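## Task

Remove the black key fob from the drawer of the small wooden box and set it down directly on the table surface, not on top of anything. Close the drawer afterwards. The box must stay roughly in its original spot and orientation, and the second item must remain inside the drawer.

## Robot and tools

Robot: two arms, left_arm and right_arm. Each sits on a tilted mounting plate, and one metal frame behind them carries both plates. For clearance checks, each plate and its half of the frame count as part of that arm. Calibrated bases (scene frame): left_arm (+0.048, +0.320, +0.317) m, quat_wxyz (+0.957, -0.123, +0.264, +0.004); right_arm (+0.034, -0.209, +0.317) m, quat_wxyz (+0.957, +0.118, +0.266, +0.011). Joint ranges in rad, base to gripper: waist -2.618..3.054, shoulder 0..3.142, elbow 0..3.142 (straight at 2.901), wrist pitch -1.571..1.571, wrist yaw -1.571..1.571, wrist roll -2.094..2.094.

Frame: the scene frame has its origin at table-top height, midway between the nominal bases. +z is up, +x points out over the table, and left_arm is on the +y side. Arm names do not match image sides. A gripper's fingers point along its own +z and open and close along its own y. end_effector_position is the point between the finger pads, just under 1 cm behind the tips. Reported pose can be off by a few cm, more at long reach.

Row format, used by both execute_actions and move: 16 numbers, always for both arms, even if only one moves. Order is x, y, z (metres), qw, qx, qy, qz (w first), opening for left_arm, then the same 8 for right_arm. These are absolute targets in the scene frame, not offsets. Opening runs from -1 (closed, 0 mm gap) to +1 (fully open, about 87 mm). Other points: +0.5 is about 69 mm, 0 about 43 mm, -0.5 about 18 mm. An arm that should stay put should be sent its last reported pose and the opening it needs. To keep an orientation, repeat the same quaternion every time rather than copying a drifted reading.

execute_actions: actions is a list holding at most one item. An empty list [] is a LOOK: it returns the state with pictures. {"rows": [[16 numbers], ...], "steps": n} is an ACT. It takes up to 15 rows, and n is at most 15 (default 15) steps of 1/30 s. Each row is applied for one step, and the last row repeats. An ACT needs at least 5 steps. Its result is taken 5 steps before the end, and those steps run afterwards. In an ACT, each target must lie within 0.6 m of the arm's last reported position along each gripper axis, or the call is refused. {"steps": n} with no rows is a WAIT of up to 300 steps, counted from the last result. cameras: a list of names, ["all"] or []. Pictures come only for an empty action list or when cameras asks for them.

move: target is one row or a list of up to 15 rows, with no 0.6 m limit. The gripper goes in a straight line to each pose. speed is in m/s, 0.002..0.5, default 0.25; turning rate is up to twice that in rad/s. It takes one value or one per target. blend (m) rounds corners between listed targets; the default 0 stops at each one. blocking=false returns after about 0.5 s while motion continues. All paths finish together, last at least 0.5 s, and are capped at 10 s in total. Openings in the first target are sent at the start. Openings in later targets are applied after arriving and coming to rest. Paths ignore obstacles and the other arm. Do not pass close to an arm's own base, because its shoulder posture may flip. The result adds a move: line. done means at rest within 10 mm and 2 degrees. The line can also read off_target, moving, held (a check withheld a step, or a clearance stop ended the move) or fault. limits=paced means a pose was clipped, and limits=held means steps were withheld. Neither done nor off_target tells you whether there was contact.

wait: seconds 0..10. The next scene's task arrives in its result.

Controller: at each step, the commanded pose is clipped to within 100 mm and 20 degrees of the measured pose. Joints then follow by damped IK, favouring position. Weight and friction can leave the gripper low, short or tilted, and small moves may go sideways or not happen at all. Check the pose after each move and correct any tilt. Hand target shows the current goal. Time keeps running while you think, so long replies cost time.

Gripping: grip_measured uses the same scale as opening. To hold something, command roughly 0.04 below the reading at first contact for full force; a smaller margin holds more lightly. Each pad gives up to about 20 N. Readings can be off by about 1 mm. Fast closing squeezes harder.

Cameras, all 672x504: cam_high (overhead, wide), cam_low (table level, front), cam_left_wrist and cam_right_wrist. Calibration matrices are given for each, with fixed cameras possibly off by about 2 degrees or 9 mm.

Joint torques are listed in joint order. Positive means toward a larger angle. Joints 1–3 wrap at ±28 N m. Velocities shown as 'within noise' mean the arm is at rest.

Avoid: dropping items or releasing them while they move, slamming, hard hits or presses, and any contact between the two arms or grippers, which can end the scene. Pull the drawer and close it gently, and do not drag or turn the box. Keep everything on the table. Motor heat builds from holding loads, stretching out or pushing against something. MOTOR HOT appears at 75 °C, the arm folds away at 90 °C and it collapses at 100 °C. Loads may occasionally be tugged briefly.

Each tool is called after ">>>" as name(argument=value, ...), one argument or row to a line, values as JSON.

## Session

>>> execute_actions(
  actions=[],
  cameras=["all"],
)

Scene clock: 0.00 s of 6000.00 s.
left_arm: end_effector_position=(+0.0998, +0.1270, +0.2928) grip_measured=+1.000 end_effector_quat_wxyz=(-0.035, +0.687, +0.534, -0.491) | right_arm: end_effector_position=(+0.4542, -0.2631, +0.1802) grip_measured=+1.000 end_effector_quat_wxyz=(+0.210, +0.029, +0.971, -0.113)
Joint positions: left_arm=[-0.98 1.552 0.577 -0.527 0.448 0.878 1] | right_arm=[0.037 1.58 0.906 0.109 0.457 -0.116 1]
Joint velocities: within noise
Joint torques (N m): no reading
Motor temperatures (°C): left_arm=[26 35 37 31 25 28 24] | right_arm=[25 31 31 31 29 29 29]
Heat: left arm: 37 °C; right arm: 31 °C.
Hand target: left_arm +0.1015, +0.1262, +0.2930; -0.032, +0.687, +0.535, -0.491 | right_arm +0.4606, -0.2645, +0.1858; +0.220, +0.033, +0.968, -0.113

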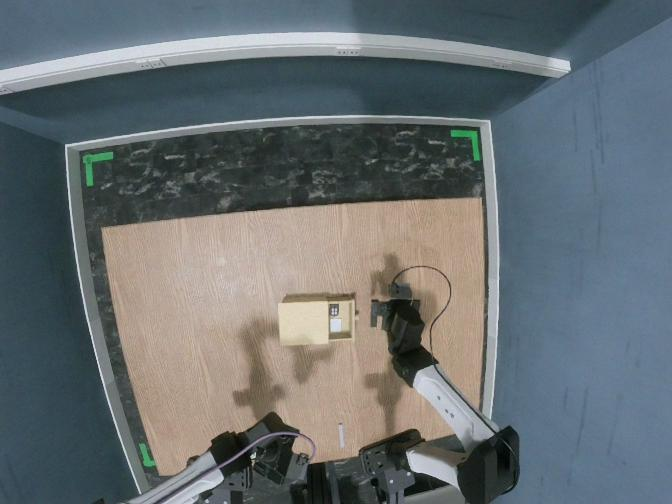

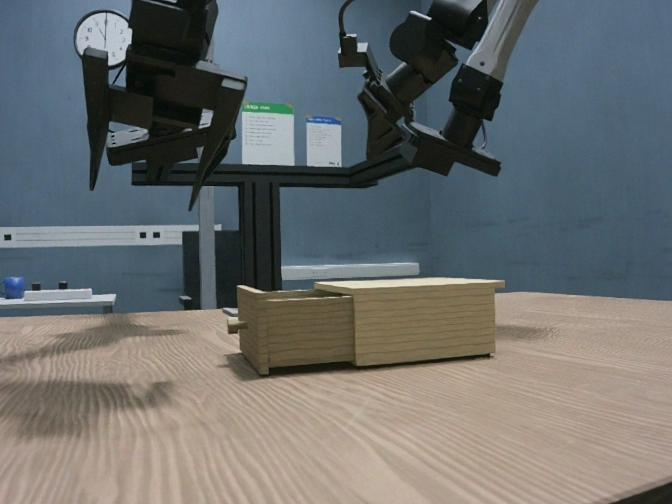

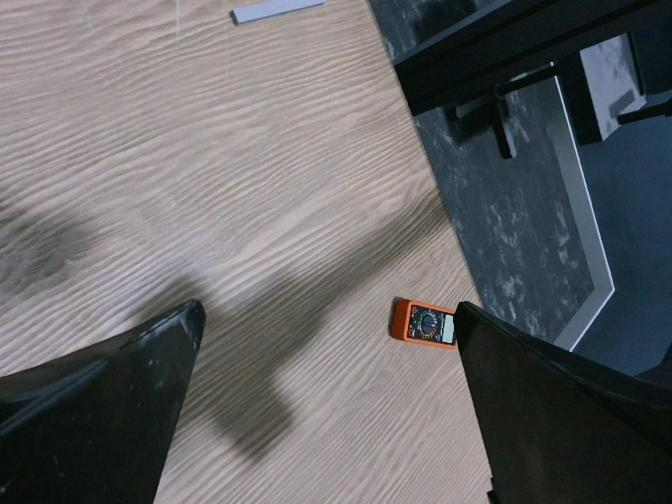

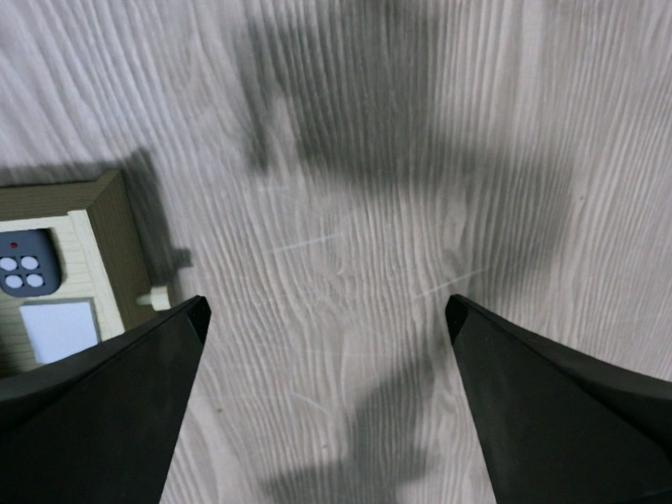

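>>> zoom_image(
  camera="cam_right_wrist",
  region=[0, 150, 240, 400],
)

>>> zoom_image(
  camera="cam_high",
  region=[260, 270, 420, 370],
)

>>> zoom_image(
  camera="cam_low",
  region=[200, 240, 530, 400],
)

Scaled by 2.016 from the camera's 672x504 image, which has a finer 960x720 frame.

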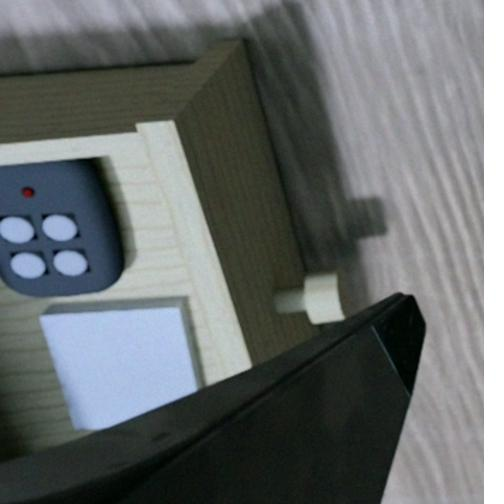

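Scaled by 3.150 from the camera's 672x504 image, which has a finer 960x720 frame.

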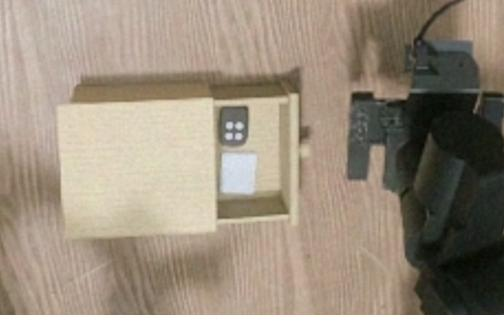

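Scaled by 1.527 from the camera's 672x504 image, which has a finer 960x720 frame.

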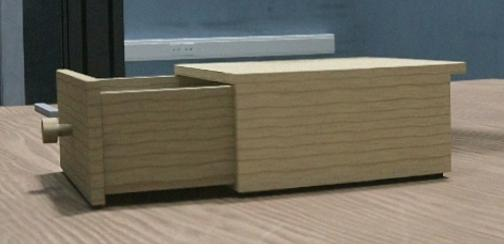

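>>> move(
  target=[0.0998,0.1270,0.2928,-0.035,0.687,0.534,-0.491,1,0.44,-0.12,0.23,0.21,0.029,0.971,-0.113,1],
)

Scene clock: 2.93 s of 6000.00 s.
left_arm: end_effector_position=(+0.0998, +0.1270, +0.2928) grip_measured=+1.000 end_effector_quat_wxyz=(-0.035, +0.687, +0.534, -0.491) | right_arm: end_effector_position=(+0.4368, -0.1211, +0.2309) grip_measured=+1.000 end_effector_quat_wxyz=(+0.211, +0.025, +0.971, -0.107)
Joint positions: left_arm=[-0.98 1.552 0.577 -0.527 0.448 0.878 1] | right_arm=[0.51 1.637 1.029 -0.176 0.82 0.242 1]
Joint velocities: within noise
Joint torques (N m): left_arm=[-3.22 -4.07 3.82 0.43 0.53 0.19] | right_arm=[4.42 -5.6 8.09 0.64 0.28 -0.02]
Motor temperatures (°C): left_arm=[26 36 38 31 25 28 24] | right_arm=[25 32 32 31 29 29 29]
Heat: left arm: 38 °C; right arm: 32 °C.
Hand target: left_arm +0.0999, +0.1270, +0.2928; -0.035, +0.687, +0.534, -0.491 | right_arm +0.4399, -0.1200, +0.2301; +0.210, +0.029, +0.971, -0.113
Off the commanded pose: left_arm 0.000 m, 0 deg | right_arm 0.003 m, 1 deg.
Kept back: nothing.
move: done
camera_calibration:
cam_right_wrist: T_world_to_cam=[[-0.0737807, -0.975988, 0.204948, -0.135069], [-0.893478, 0.15598, 0.421149, 0.331629], [-0.443004, -0.152044, -0.883533, 0.515596], [0, 0, 0, 1]] pos_world=[0.514749, -0.105161, 0.343563]

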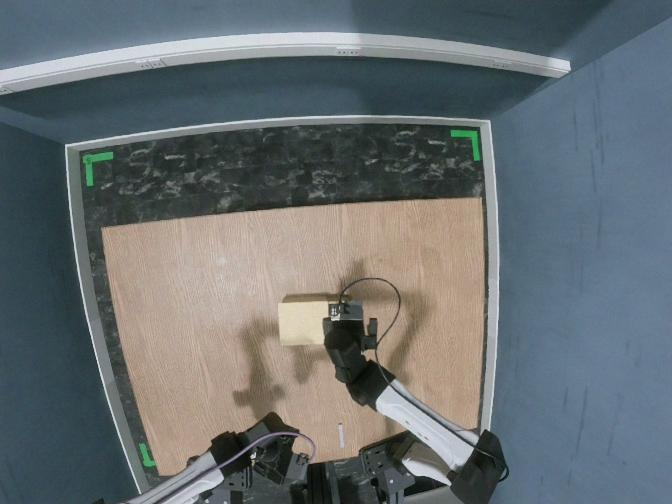

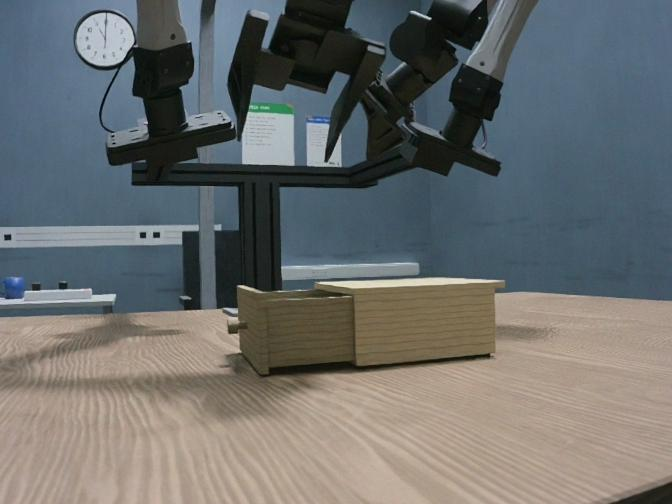

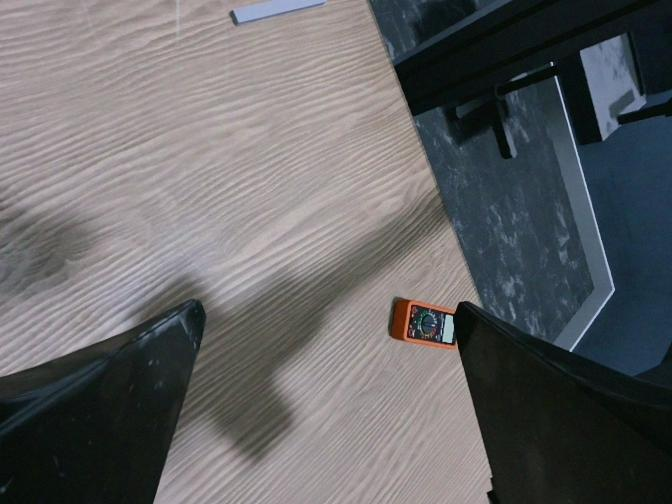

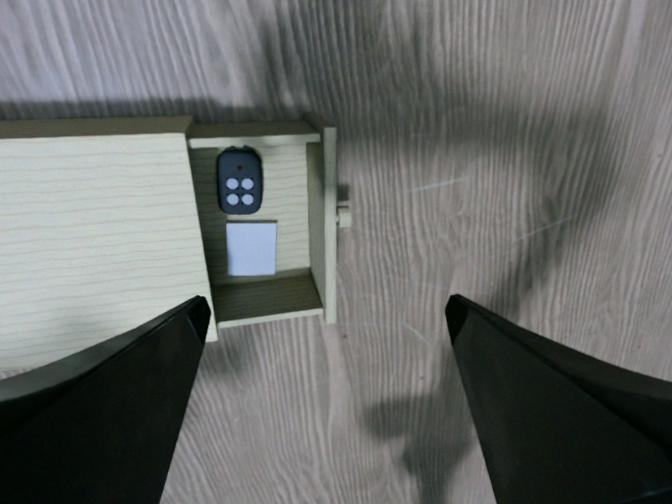

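>>> zoom_image(
  camera="cam_right_wrist",
  region=[170, 100, 370, 350],
)

Scaled by 2.016 from the camera's 672x504 image, which has a finer 960x720 frame.

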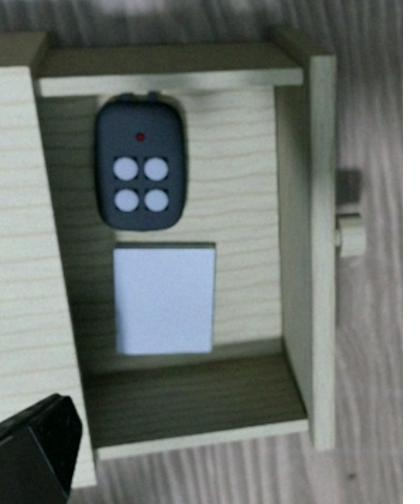

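>>> move(
  target=[0.0998,0.1270,0.2928,-0.035,0.687,0.534,-0.491,1,0.395,-0.125,0.13,0.1734,0.0515,0.9835,-0.0091,-1],
  speed=0.15,
)

Scene clock: 6.40 s of 6000.00 s.
left_arm: end_effector_position=(+0.0998, +0.1270, +0.2928) grip_measured=+1.000 end_effector_quat_wxyz=(-0.035, +0.687, +0.534, -0.491) | right_arm: end_effector_position=(+0.3972, -0.1239, +0.1359) grip_measured=-0.973 end_effector_quat_wxyz=(+0.176, +0.054, +0.983, -0.010)
Joint positions: left_arm=[-0.98 1.552 0.577 -0.527 0.448 0.878 1] | right_arm=[0.319 1.779 0.81 0.232 0.488 0.198 0.013]
Joint velocities: within noise
Joint torques (N m): left_arm=[-3.22 -4.1 3.82 0.43 0.54 0.19] | right_arm=[2.78 -5.72 3.23 0.96 -0.03 -0.25]
Motor temperatures (°C): left_arm=[26 36 38 31 25 28 24] | right_arm=[25 32 32 31 29 29 29]
Heat: left arm: 38 °C; right arm: 32 °C.
Hand target: left_arm +0.0999, +0.1270, +0.2928; -0.035, +0.687, +0.534, -0.491 | right_arm +0.3950, -0.1250, +0.1302; +0.173, +0.052, +0.983, -0.009
Off the commanded pose: left_arm 0.000 m, 0 deg | right_arm 0.006 m, 0 deg.
Kept back: nothing.
move: done
camera_calibration:
cam_right_wrist: T_world_to_cam=[[-0.0896983, -0.99595, 0.00611381, -0.0903733], [-0.862196, 0.0807219, 0.500103, 0.304214], [-0.498571, 0.0395871, -0.865945, 0.457088], [0, 0, 0, 1]] pos_world=[0.482077, -0.132659, 0.244227]

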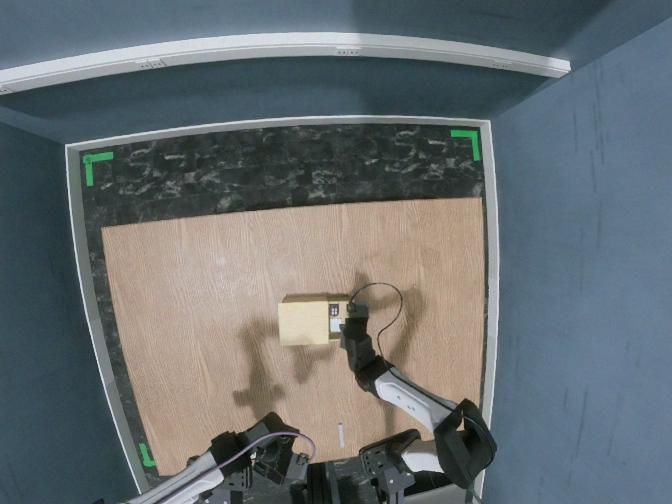

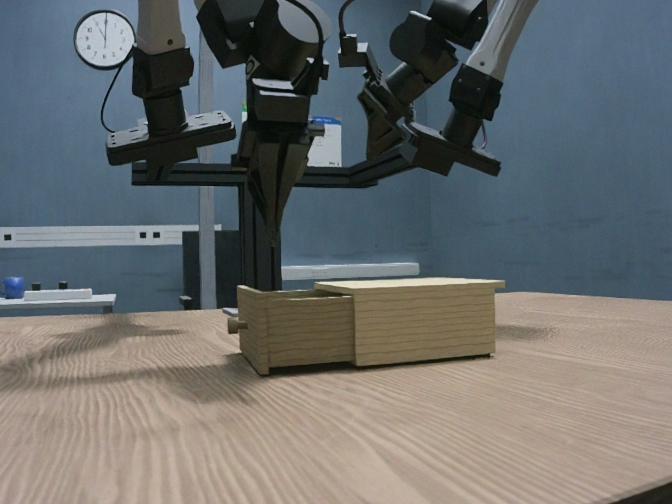

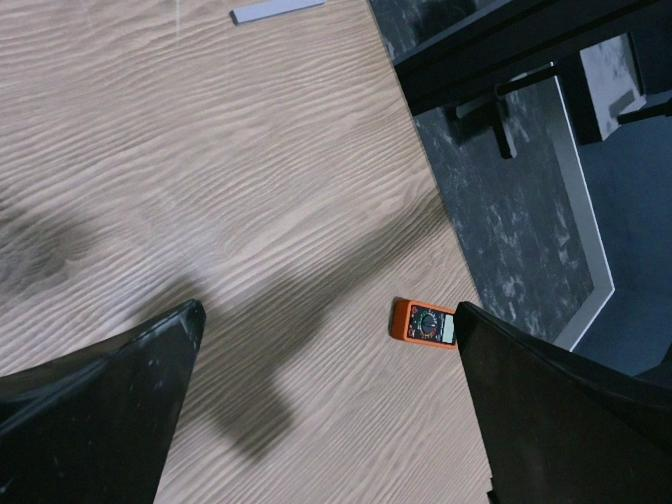

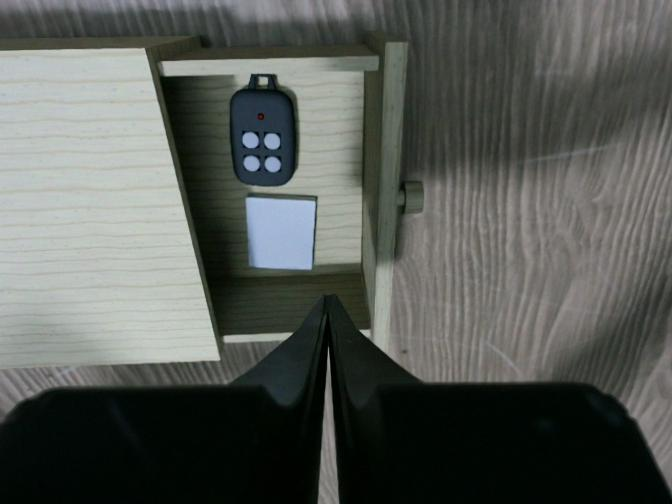

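>>> move(
  target=[
    [0.0998,0.1270,0.2928,-0.035,0.687,0.534,-0.491,1,0.397,-0.126,0.08,0.1734,0.0515,0.9835,-0.0091,-1],
    [0.0998,0.1270,0.2928,-0.035,0.687,0.534,-0.491,1,0.395,-0.126,0.033,0.1734,0.0515,0.9835,-0.0091,-1],
  ],
  speed=0.1,
  blend=0.01,
)

Scene clock: 8.53 s of 6000.00 s.
left_arm: end_effector_position=(+0.0998, +0.1270, +0.2928) grip_measured=+1.000 end_effector_quat_wxyz=(-0.035, +0.687, +0.534, -0.491) | right_arm: end_effector_position=(+0.3928, -0.1245, +0.0381) grip_measured=-0.973 end_effector_quat_wxyz=(+0.170, +0.052, +0.984, -0.011)
Joint positions: left_arm=[-0.98 1.552 0.577 -0.527 0.448 0.878 1] | right_arm=[0.215 2.157 0.912 0.528 0.41 0.122 0.013]
Joint velocities: within noise
Joint torques (N m): left_arm=[-3.19 -4.08 3.85 0.44 0.54 0.19] | right_arm=[2.99 -6.24 2.74 0.92 -0.08 -0.26]
Motor temperatures (°C): left_arm=[26 36 38 31 25 28 24] | right_arm=[25 32 32 31 29 29 29]
Heat: left arm: 38 °C; right arm: 32 °C.
Hand target: left_arm +0.0999, +0.1270, +0.2928; -0.035, +0.687, +0.534, -0.491 | right_arm +0.3948, -0.1261, +0.0331; +0.173, +0.052, +0.983, -0.009
Off the commanded pose: left_arm 0.000 m, 0 deg | right_arm 0.006 m, 0 deg.
Kept back: nothing.
move: done
camera_calibration:
cam_right_wrist: T_world_to_cam=[[-0.0850469, -0.99634, 0.00852612, -0.0927285], [-0.856553, 0.0774808, 0.510209, 0.346328], [-0.509002, 0.0360886, -0.860008, 0.373635], [0, 0, 0, 1]] pos_world=[0.478943, -0.132707, 0.14542]

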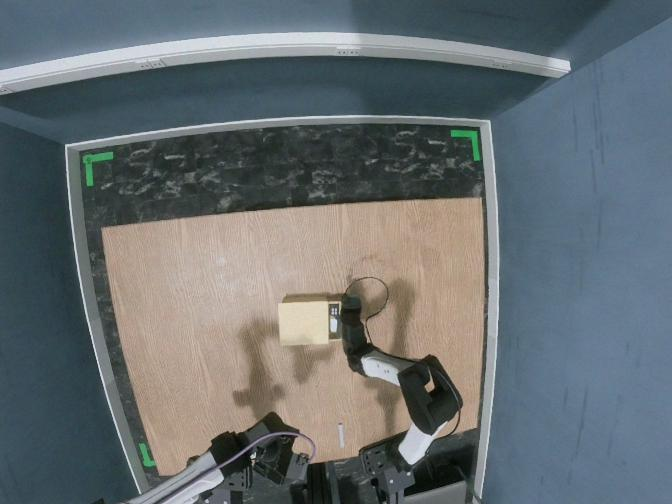

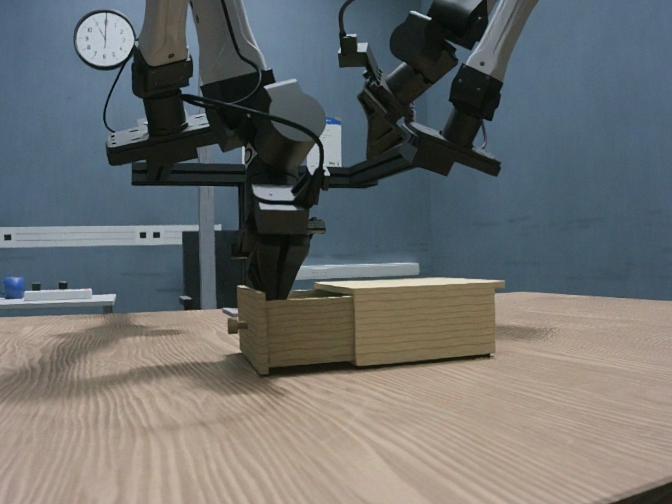

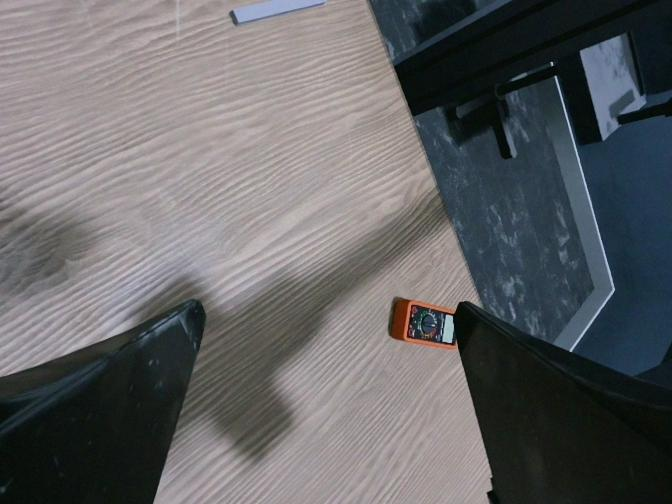

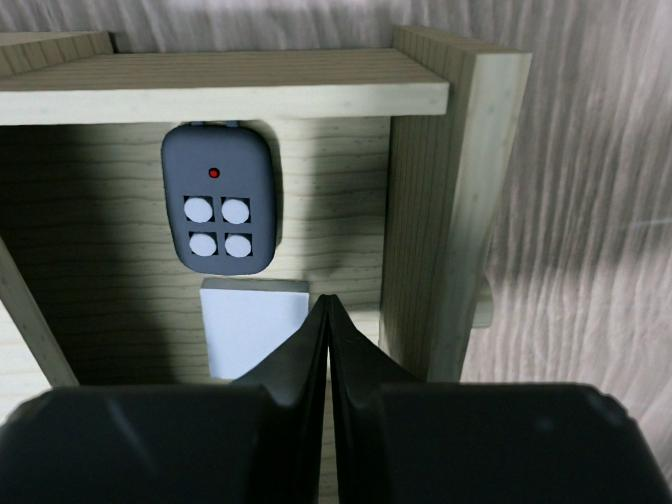

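>>> move(
  target=[0.0998,0.1270,0.2928,-0.035,0.687,0.534,-0.491,1,0.394,-0.152,0.034,0.1734,0.0515,0.9835,-0.0091,-1],
  speed=0.04,
)

Scene clock: 9.70 s of 6000.00 s.
left_arm: end_effector_position=(+0.0998, +0.1270, +0.2928) grip_measured=+1.000 end_effector_quat_wxyz=(-0.035, +0.687, +0.534, -0.491) | right_arm: end_effector_position=(+0.3934, -0.1279, +0.0337) grip_measured=-0.973 end_effector_quat_wxyz=(+0.173, +0.050, +0.983, +0.022)
Joint positions: left_arm=[-0.98 1.552 0.577 -0.527 0.448 0.878 1] | right_arm=[0.171 2.157 0.894 0.567 0.312 0.097 0.013]
Joint velocities: within noise
Joint torques (N m): left_arm=[-3.21 -4.03 3.85 0.44 0.54 0.18] | right_arm=[0.62 -9.02 0.44 0.82 0.38 -0.51]
Motor temperatures (°C): left_arm=[26 36 38 31 25 28 24] | right_arm=[25 32 32 31 29 29 29]
Heat: left arm: 38 °C; right arm: 32 °C.
Hand target: left_arm +0.0999, +0.1270, +0.2928; -0.035, +0.687, +0.534, -0.491 | right_arm +0.3937, -0.1513, +0.0340; +0.173, +0.052, +0.984, -0.009
Off the commanded pose: left_arm 0.000 m, 0 deg | right_arm 0.024 m, 4 deg.
Kept back: nothing.
move: off_target (right_arm)
camera_calibration:
cam_right_wrist: T_world_to_cam=[[-0.0712705, -0.995891, -0.0558677, -0.0992023], [-0.861955, 0.0333059, 0.50589, 0.345967], [-0.50195, 0.0842105, -0.860787, 0.373682], [0, 0, 0, 1]] pos_world=[0.478707, -0.141785, 0.141097]

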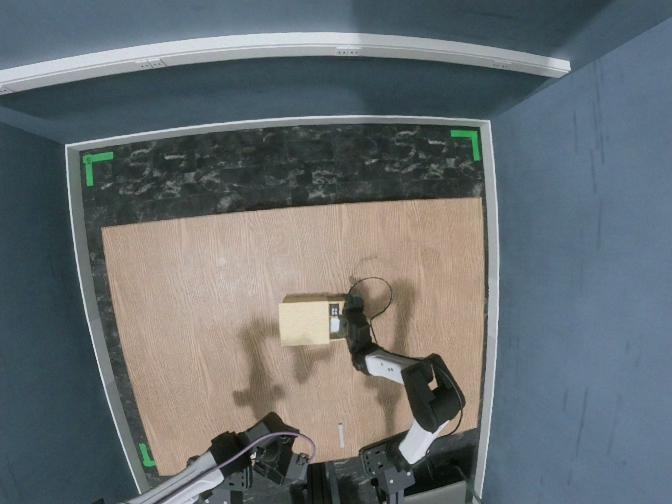

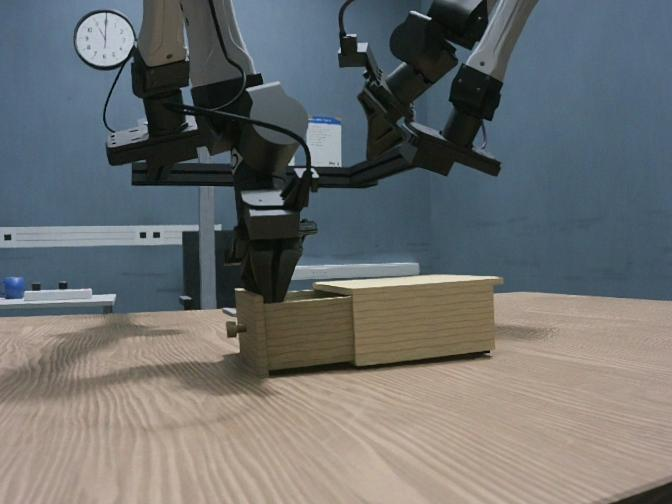

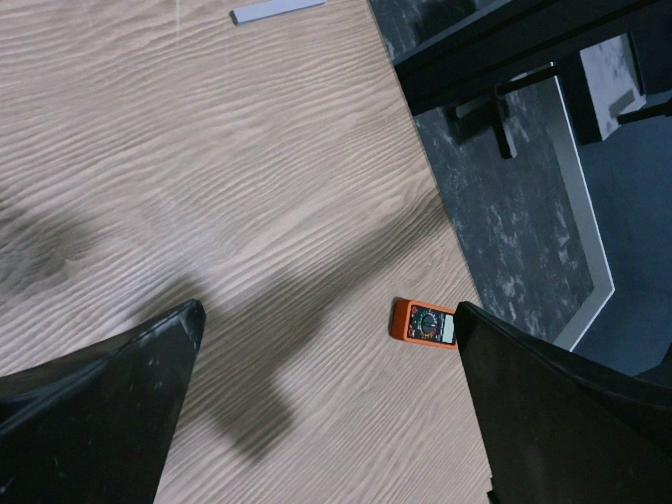

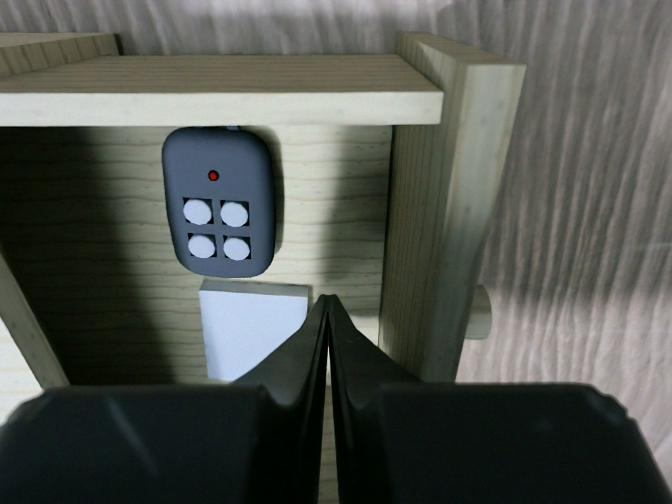

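>>> zoom_image(
  camera="cam_high",
  region=[260, 270, 420, 370],
)

>>> zoom_image(
  camera="cam_low",
  region=[200, 240, 530, 400],
)

Scaled by 3.150 from the camera's 672x504 image, which has a finer 960x720 frame.

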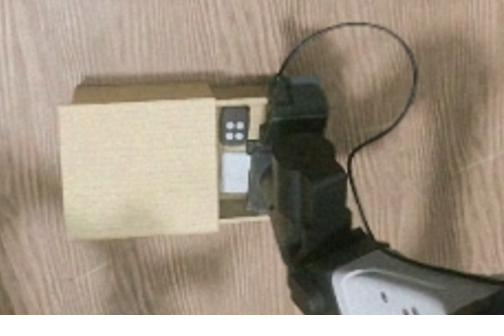

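Scaled by 1.527 from the camera's 672x504 image, which has a finer 960x720 frame.

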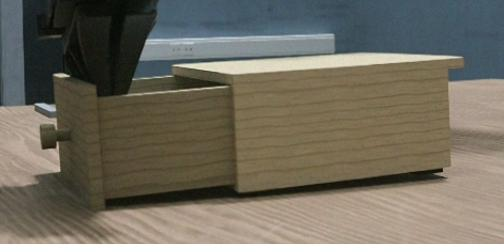

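>>> move(
  target=[
    [0.0998,0.1270,0.2928,-0.035,0.687,0.534,-0.491,1,0.394,-0.122,0.04,0.1734,0.0515,0.9835,-0.0091,-1],
    [0.0998,0.1270,0.2928,-0.035,0.687,0.534,-0.491,1,0.40,-0.122,0.12,0.1734,0.0515,0.9835,-0.0091,-1],
  ],
  speed=[0.04,0.12],
  blend=0.005,
)

>>> zoom_image(
  camera="cam_low",
  region=[200, 240, 530, 400],
)

Scene clock: 12.47 s of 6000.00 s.
left_arm: end_effector_position=(+0.0998, +0.1270, +0.2928) grip_measured=+1.000 end_effector_quat_wxyz=(-0.035, +0.687, +0.534, -0.491) | right_arm: end_effector_position=(+0.3949, -0.1227, +0.1096) grip_measured=-0.973 end_effector_quat_wxyz=(+0.164, +0.046, +0.985, -0.010)
Joint positions: left_arm=[-0.98 1.552 0.577 -0.527 0.448 0.878 1] | right_arm=[0.29 1.881 0.842 0.284 0.461 0.174 0.013]
Joint velocities: within noise
Joint torques (N m): left_arm=[-3.22 -4.1 3.82 0.42 0.54 0.19] | right_arm=[5.04 -9.88 2.4 0.68 0.19 -0.01]
Motor temperatures (°C): left_arm=[26 36 38 31 25 28 24] | right_arm=[26 33 32 31 29 29 29]
Heat: left arm: 38 °C; right arm: 33 °C.
Hand target: left_arm +0.0999, +0.1270, +0.2928; -0.035, +0.687, +0.534, -0.491 | right_arm +0.3998, -0.1220, +0.1196; +0.173, +0.052, +0.983, -0.009
Off the commanded pose: left_arm 0.000 m, 0 deg | right_arm 0.012 m, 1 deg.
Kept back: nothing.
move: off_target (right_arm)
camera_calibration:
cam_right_wrist: T_world_to_cam=[[-0.0747491, -0.997161, 0.00911115, -0.0955818], [-0.850155, 0.0684993, 0.522059, 0.30663], [-0.5212, 0.0312775, -0.852861, 0.439605], [0, 0, 0, 1]] pos_world=[0.482661, -0.130064, 0.215713]

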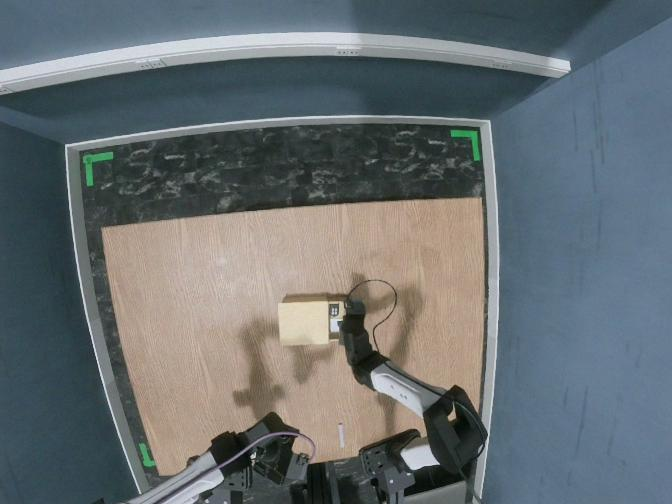

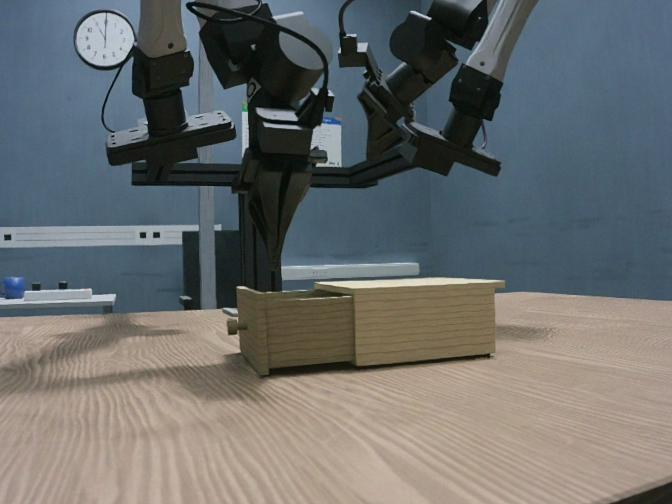

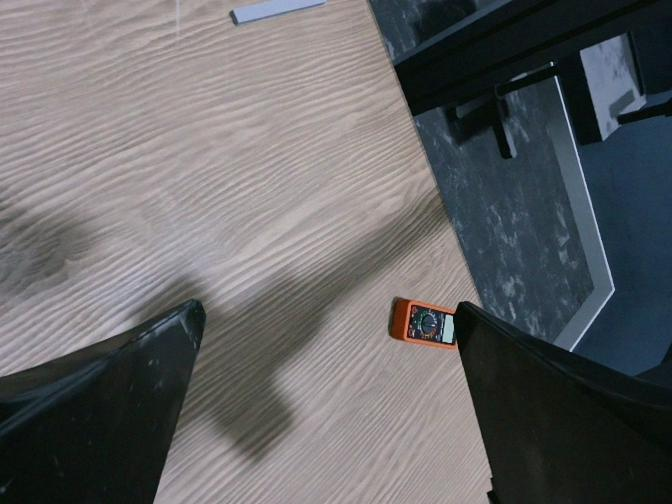

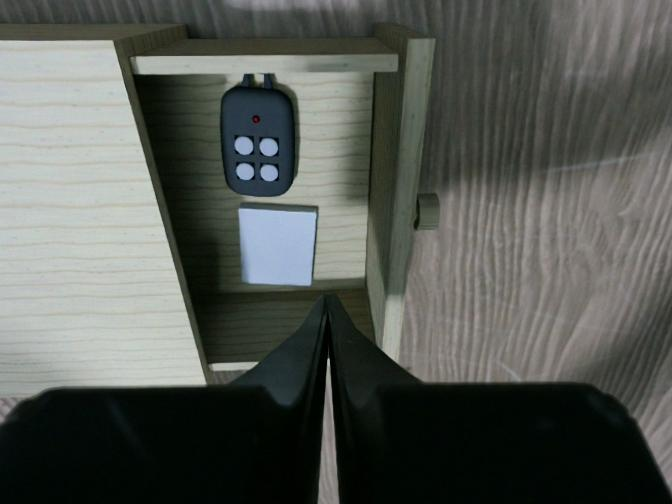

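Scaled by 1.527 from the camera's 672x504 image, which has a finer 960x720 frame.

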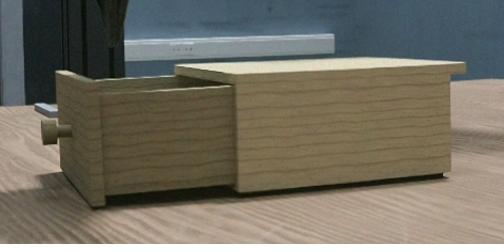

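>>> zoom_image(
  camera="cam_low",
  region=[200, 120, 360, 300],
)

Scaled by 2.800 from the camera's 672x504 image, which has a finer 960x720 frame.

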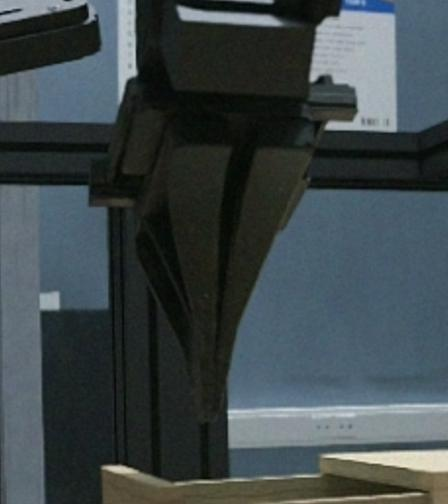

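>>> move(
  target=[0.0998,0.1270,0.2928,-0.035,0.687,0.534,-0.491,1,0.4007,-0.1031,0.085,0.17857,0.07706,0.97653,0.09237,0.06],
  speed=0.1,
)

>>> zoom_image(
  camera="cam_low",
  region=[200, 160, 400, 380],
)

Scene clock: 16.43 s of 6000.00 s.
left_arm: end_effector_position=(+0.0998, +0.1270, +0.2928) grip_measured=+1.000 end_effector_quat_wxyz=(-0.035, +0.687, +0.534, -0.491) | right_arm: end_effector_position=(+0.4066, -0.1018, +0.0915) grip_measured=+0.060 end_effector_quat_wxyz=(+0.184, +0.071, +0.976, +0.090)
Joint positions: left_arm=[-0.98 1.552 0.577 -0.527 0.448 0.878 1] | right_arm=[0.224 1.949 0.831 0.45 0.229 0.187 0.53]
Joint velocities: within noise
Joint torques (N m): left_arm=[-3.21 -4.12 3.79 0.43 0.54 0.18] | right_arm=[2.73 -5.94 1.8 1.09 -0.18 -0.07]
Motor temperatures (°C): left_arm=[26 37 38 31 25 28 24] | right_arm=[26 33 32 31 28 29 29]
Heat: left arm: 38 °C; right arm: 33 °C.
Hand target: left_arm +0.0999, +0.1270, +0.2928; -0.035, +0.687, +0.534, -0.491 | right_arm +0.4006, -0.1031, +0.0853; +0.178, +0.077, +0.977, +0.092
Off the commanded pose: left_arm 0.000 m, 0 deg | right_arm 0.009 m, 1 deg.
Kept back: nothing.
move: done
camera_calibration:
cam_right_wrist: T_world_to_cam=[[-0.08597, -0.976704, -0.19662, -0.0482792], [-0.876694, -0.0195923, 0.48065, 0.330118], [-0.473304, 0.213697, -0.854586, 0.42888], [0, 0, 0, 1]] pos_world=[0.488252, -0.132337, 0.198351]

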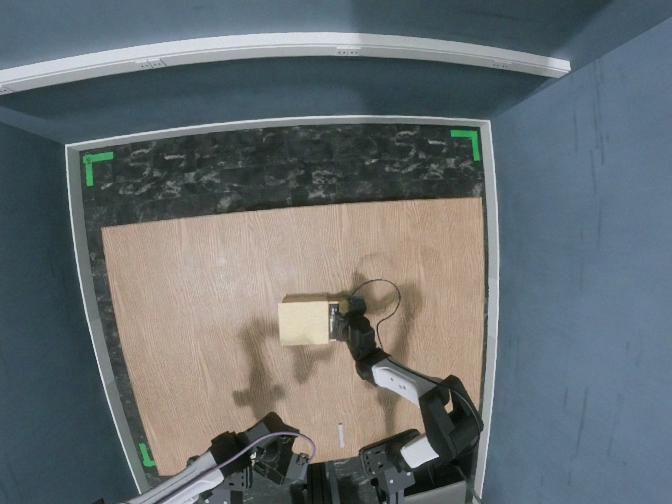

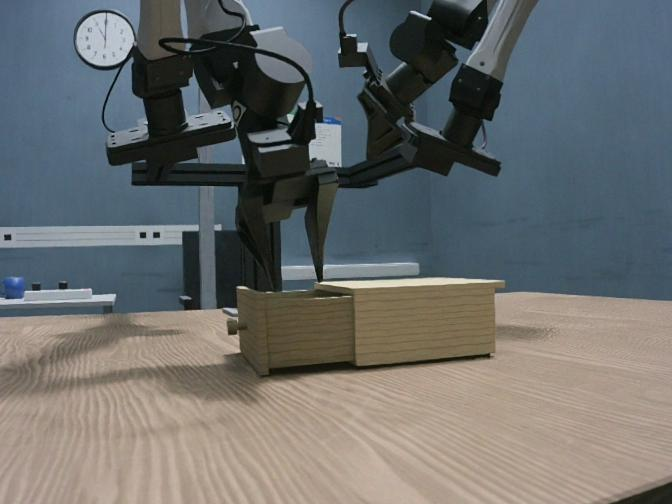

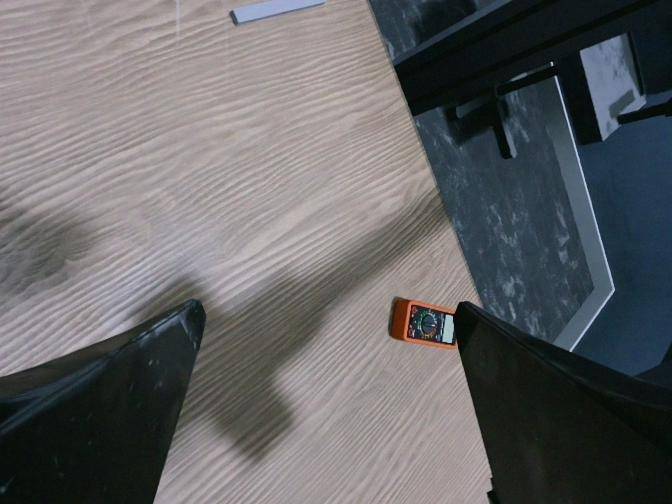

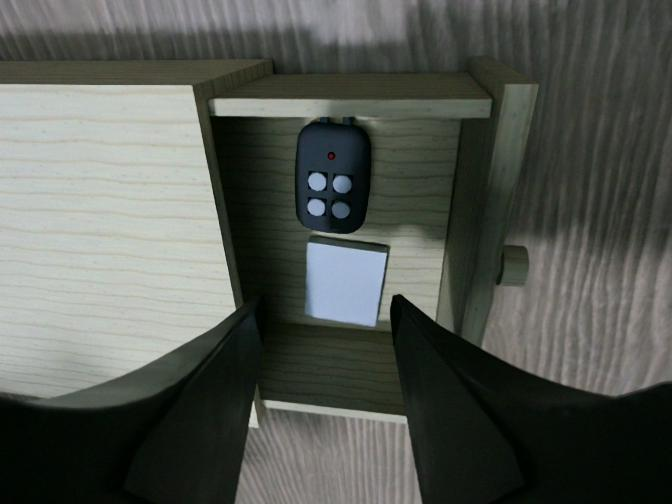

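Scaled by 2.291 from the camera's 672x504 image, which has a finer 960x720 frame.

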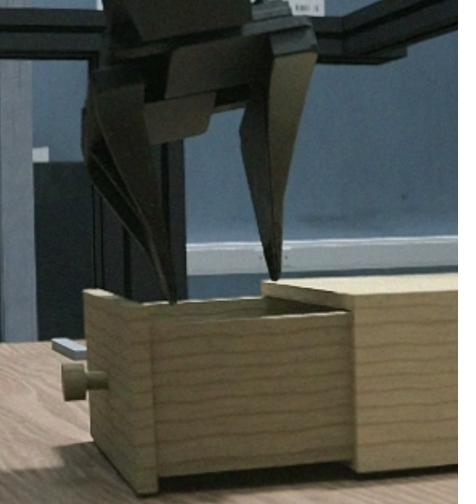

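>>> move(
  target=[0.0998,0.1270,0.2928,-0.035,0.687,0.534,-0.491,1,0.4185,-0.0945,0.033,0.17857,0.07706,0.97653,0.09237,0.06],
  speed=0.06,
)

>>> zoom_image(
  camera="cam_low",
  region=[200, 200, 400, 400],
)

Scene clock: 18.03 s of 6000.00 s.
left_arm: end_effector_position=(+0.0998, +0.1270, +0.2928) grip_measured=+1.000 end_effector_quat_wxyz=(-0.035, +0.687, +0.534, -0.491) | right_arm: end_effector_position=(+0.4133, -0.0969, +0.0403) grip_measured=+0.059 end_effector_quat_wxyz=(+0.172, +0.077, +0.978, +0.086)
Joint positions: left_arm=[-0.98 1.552 0.577 -0.527 0.448 0.878 1] | right_arm=[0.189 2.157 0.969 0.5 0.21 0.182 0.529]
Joint velocities: within noise
Joint torques (N m): left_arm=[-3.17 -4.14 3.81 0.43 0.54 0.18] | right_arm=[3.54 -5.64 4.34 1.09 -0.27 -0.27]
Motor temperatures (°C): left_arm=[26 37 38 31 25 28 24] | right_arm=[26 34 31 31 28 29 29]
Heat: left arm: 38 °C; right arm: 34 °C.
Hand target: left_arm +0.0999, +0.1270, +0.2928; -0.035, +0.687, +0.534, -0.491 | right_arm +0.4183, -0.0946, +0.0334; +0.179, +0.077, +0.977, +0.092
Off the commanded pose: left_arm 0.000 m, 0 deg | right_arm 0.009 m, 1 deg.
Kept back: nothing.
move: done
camera_calibration:
cam_right_wrist: T_world_to_cam=[[-0.101782, -0.976563, -0.189642, -0.046639], [-0.863831, -0.00778693, 0.503721, 0.355696], [-0.493393, 0.215089, -0.842793, 0.395206], [0, 0, 0, 1]] pos_world=[0.497506, -0.127781, 0.14506]

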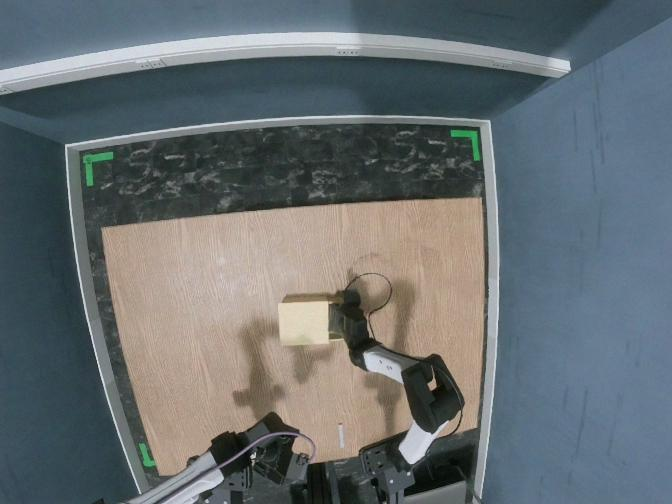

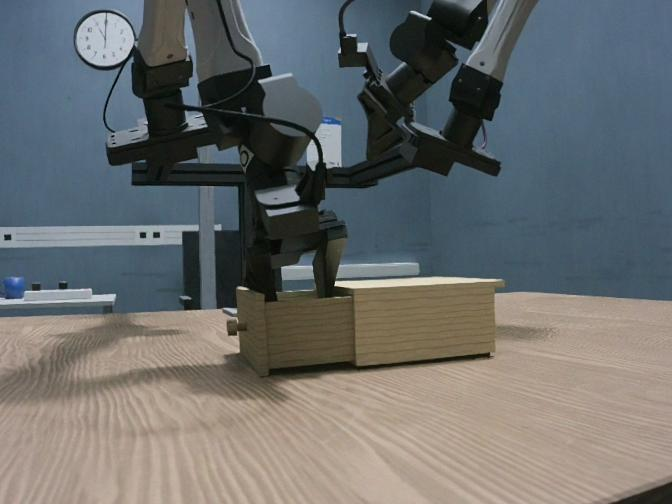

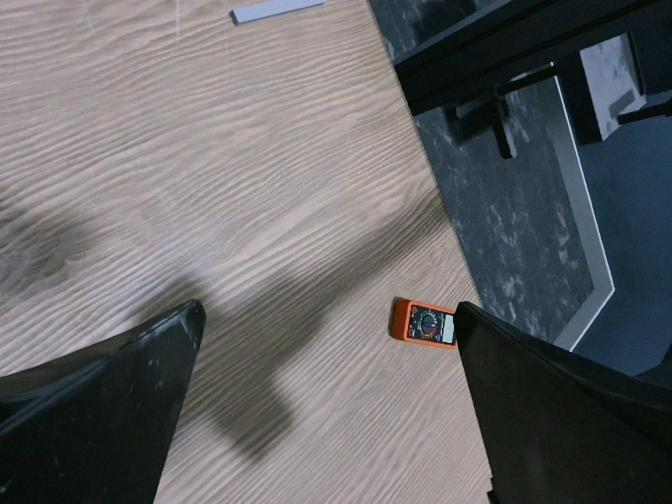

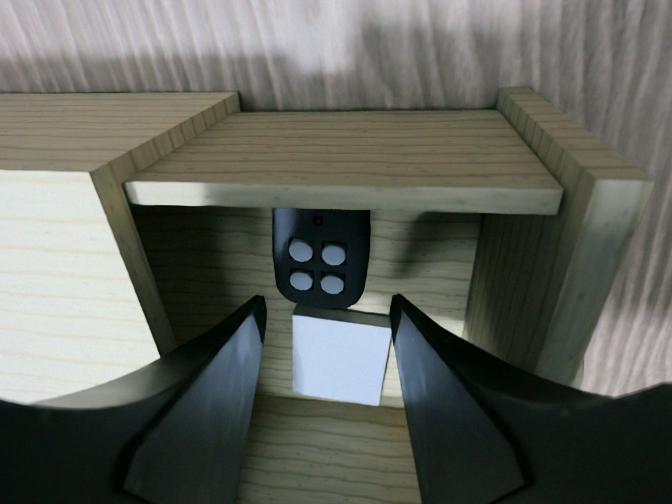

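Scaled by 2.520 from the camera's 672x504 image, which has a finer 960x720 frame.

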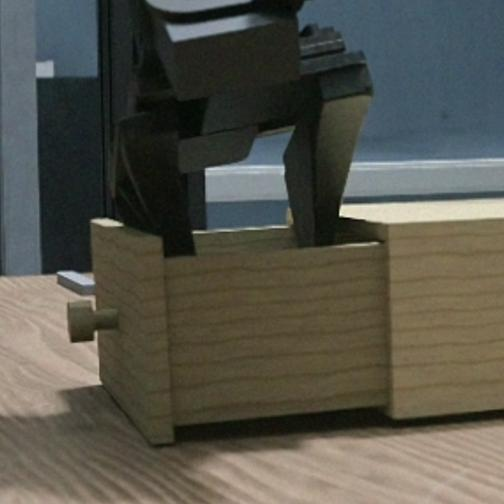

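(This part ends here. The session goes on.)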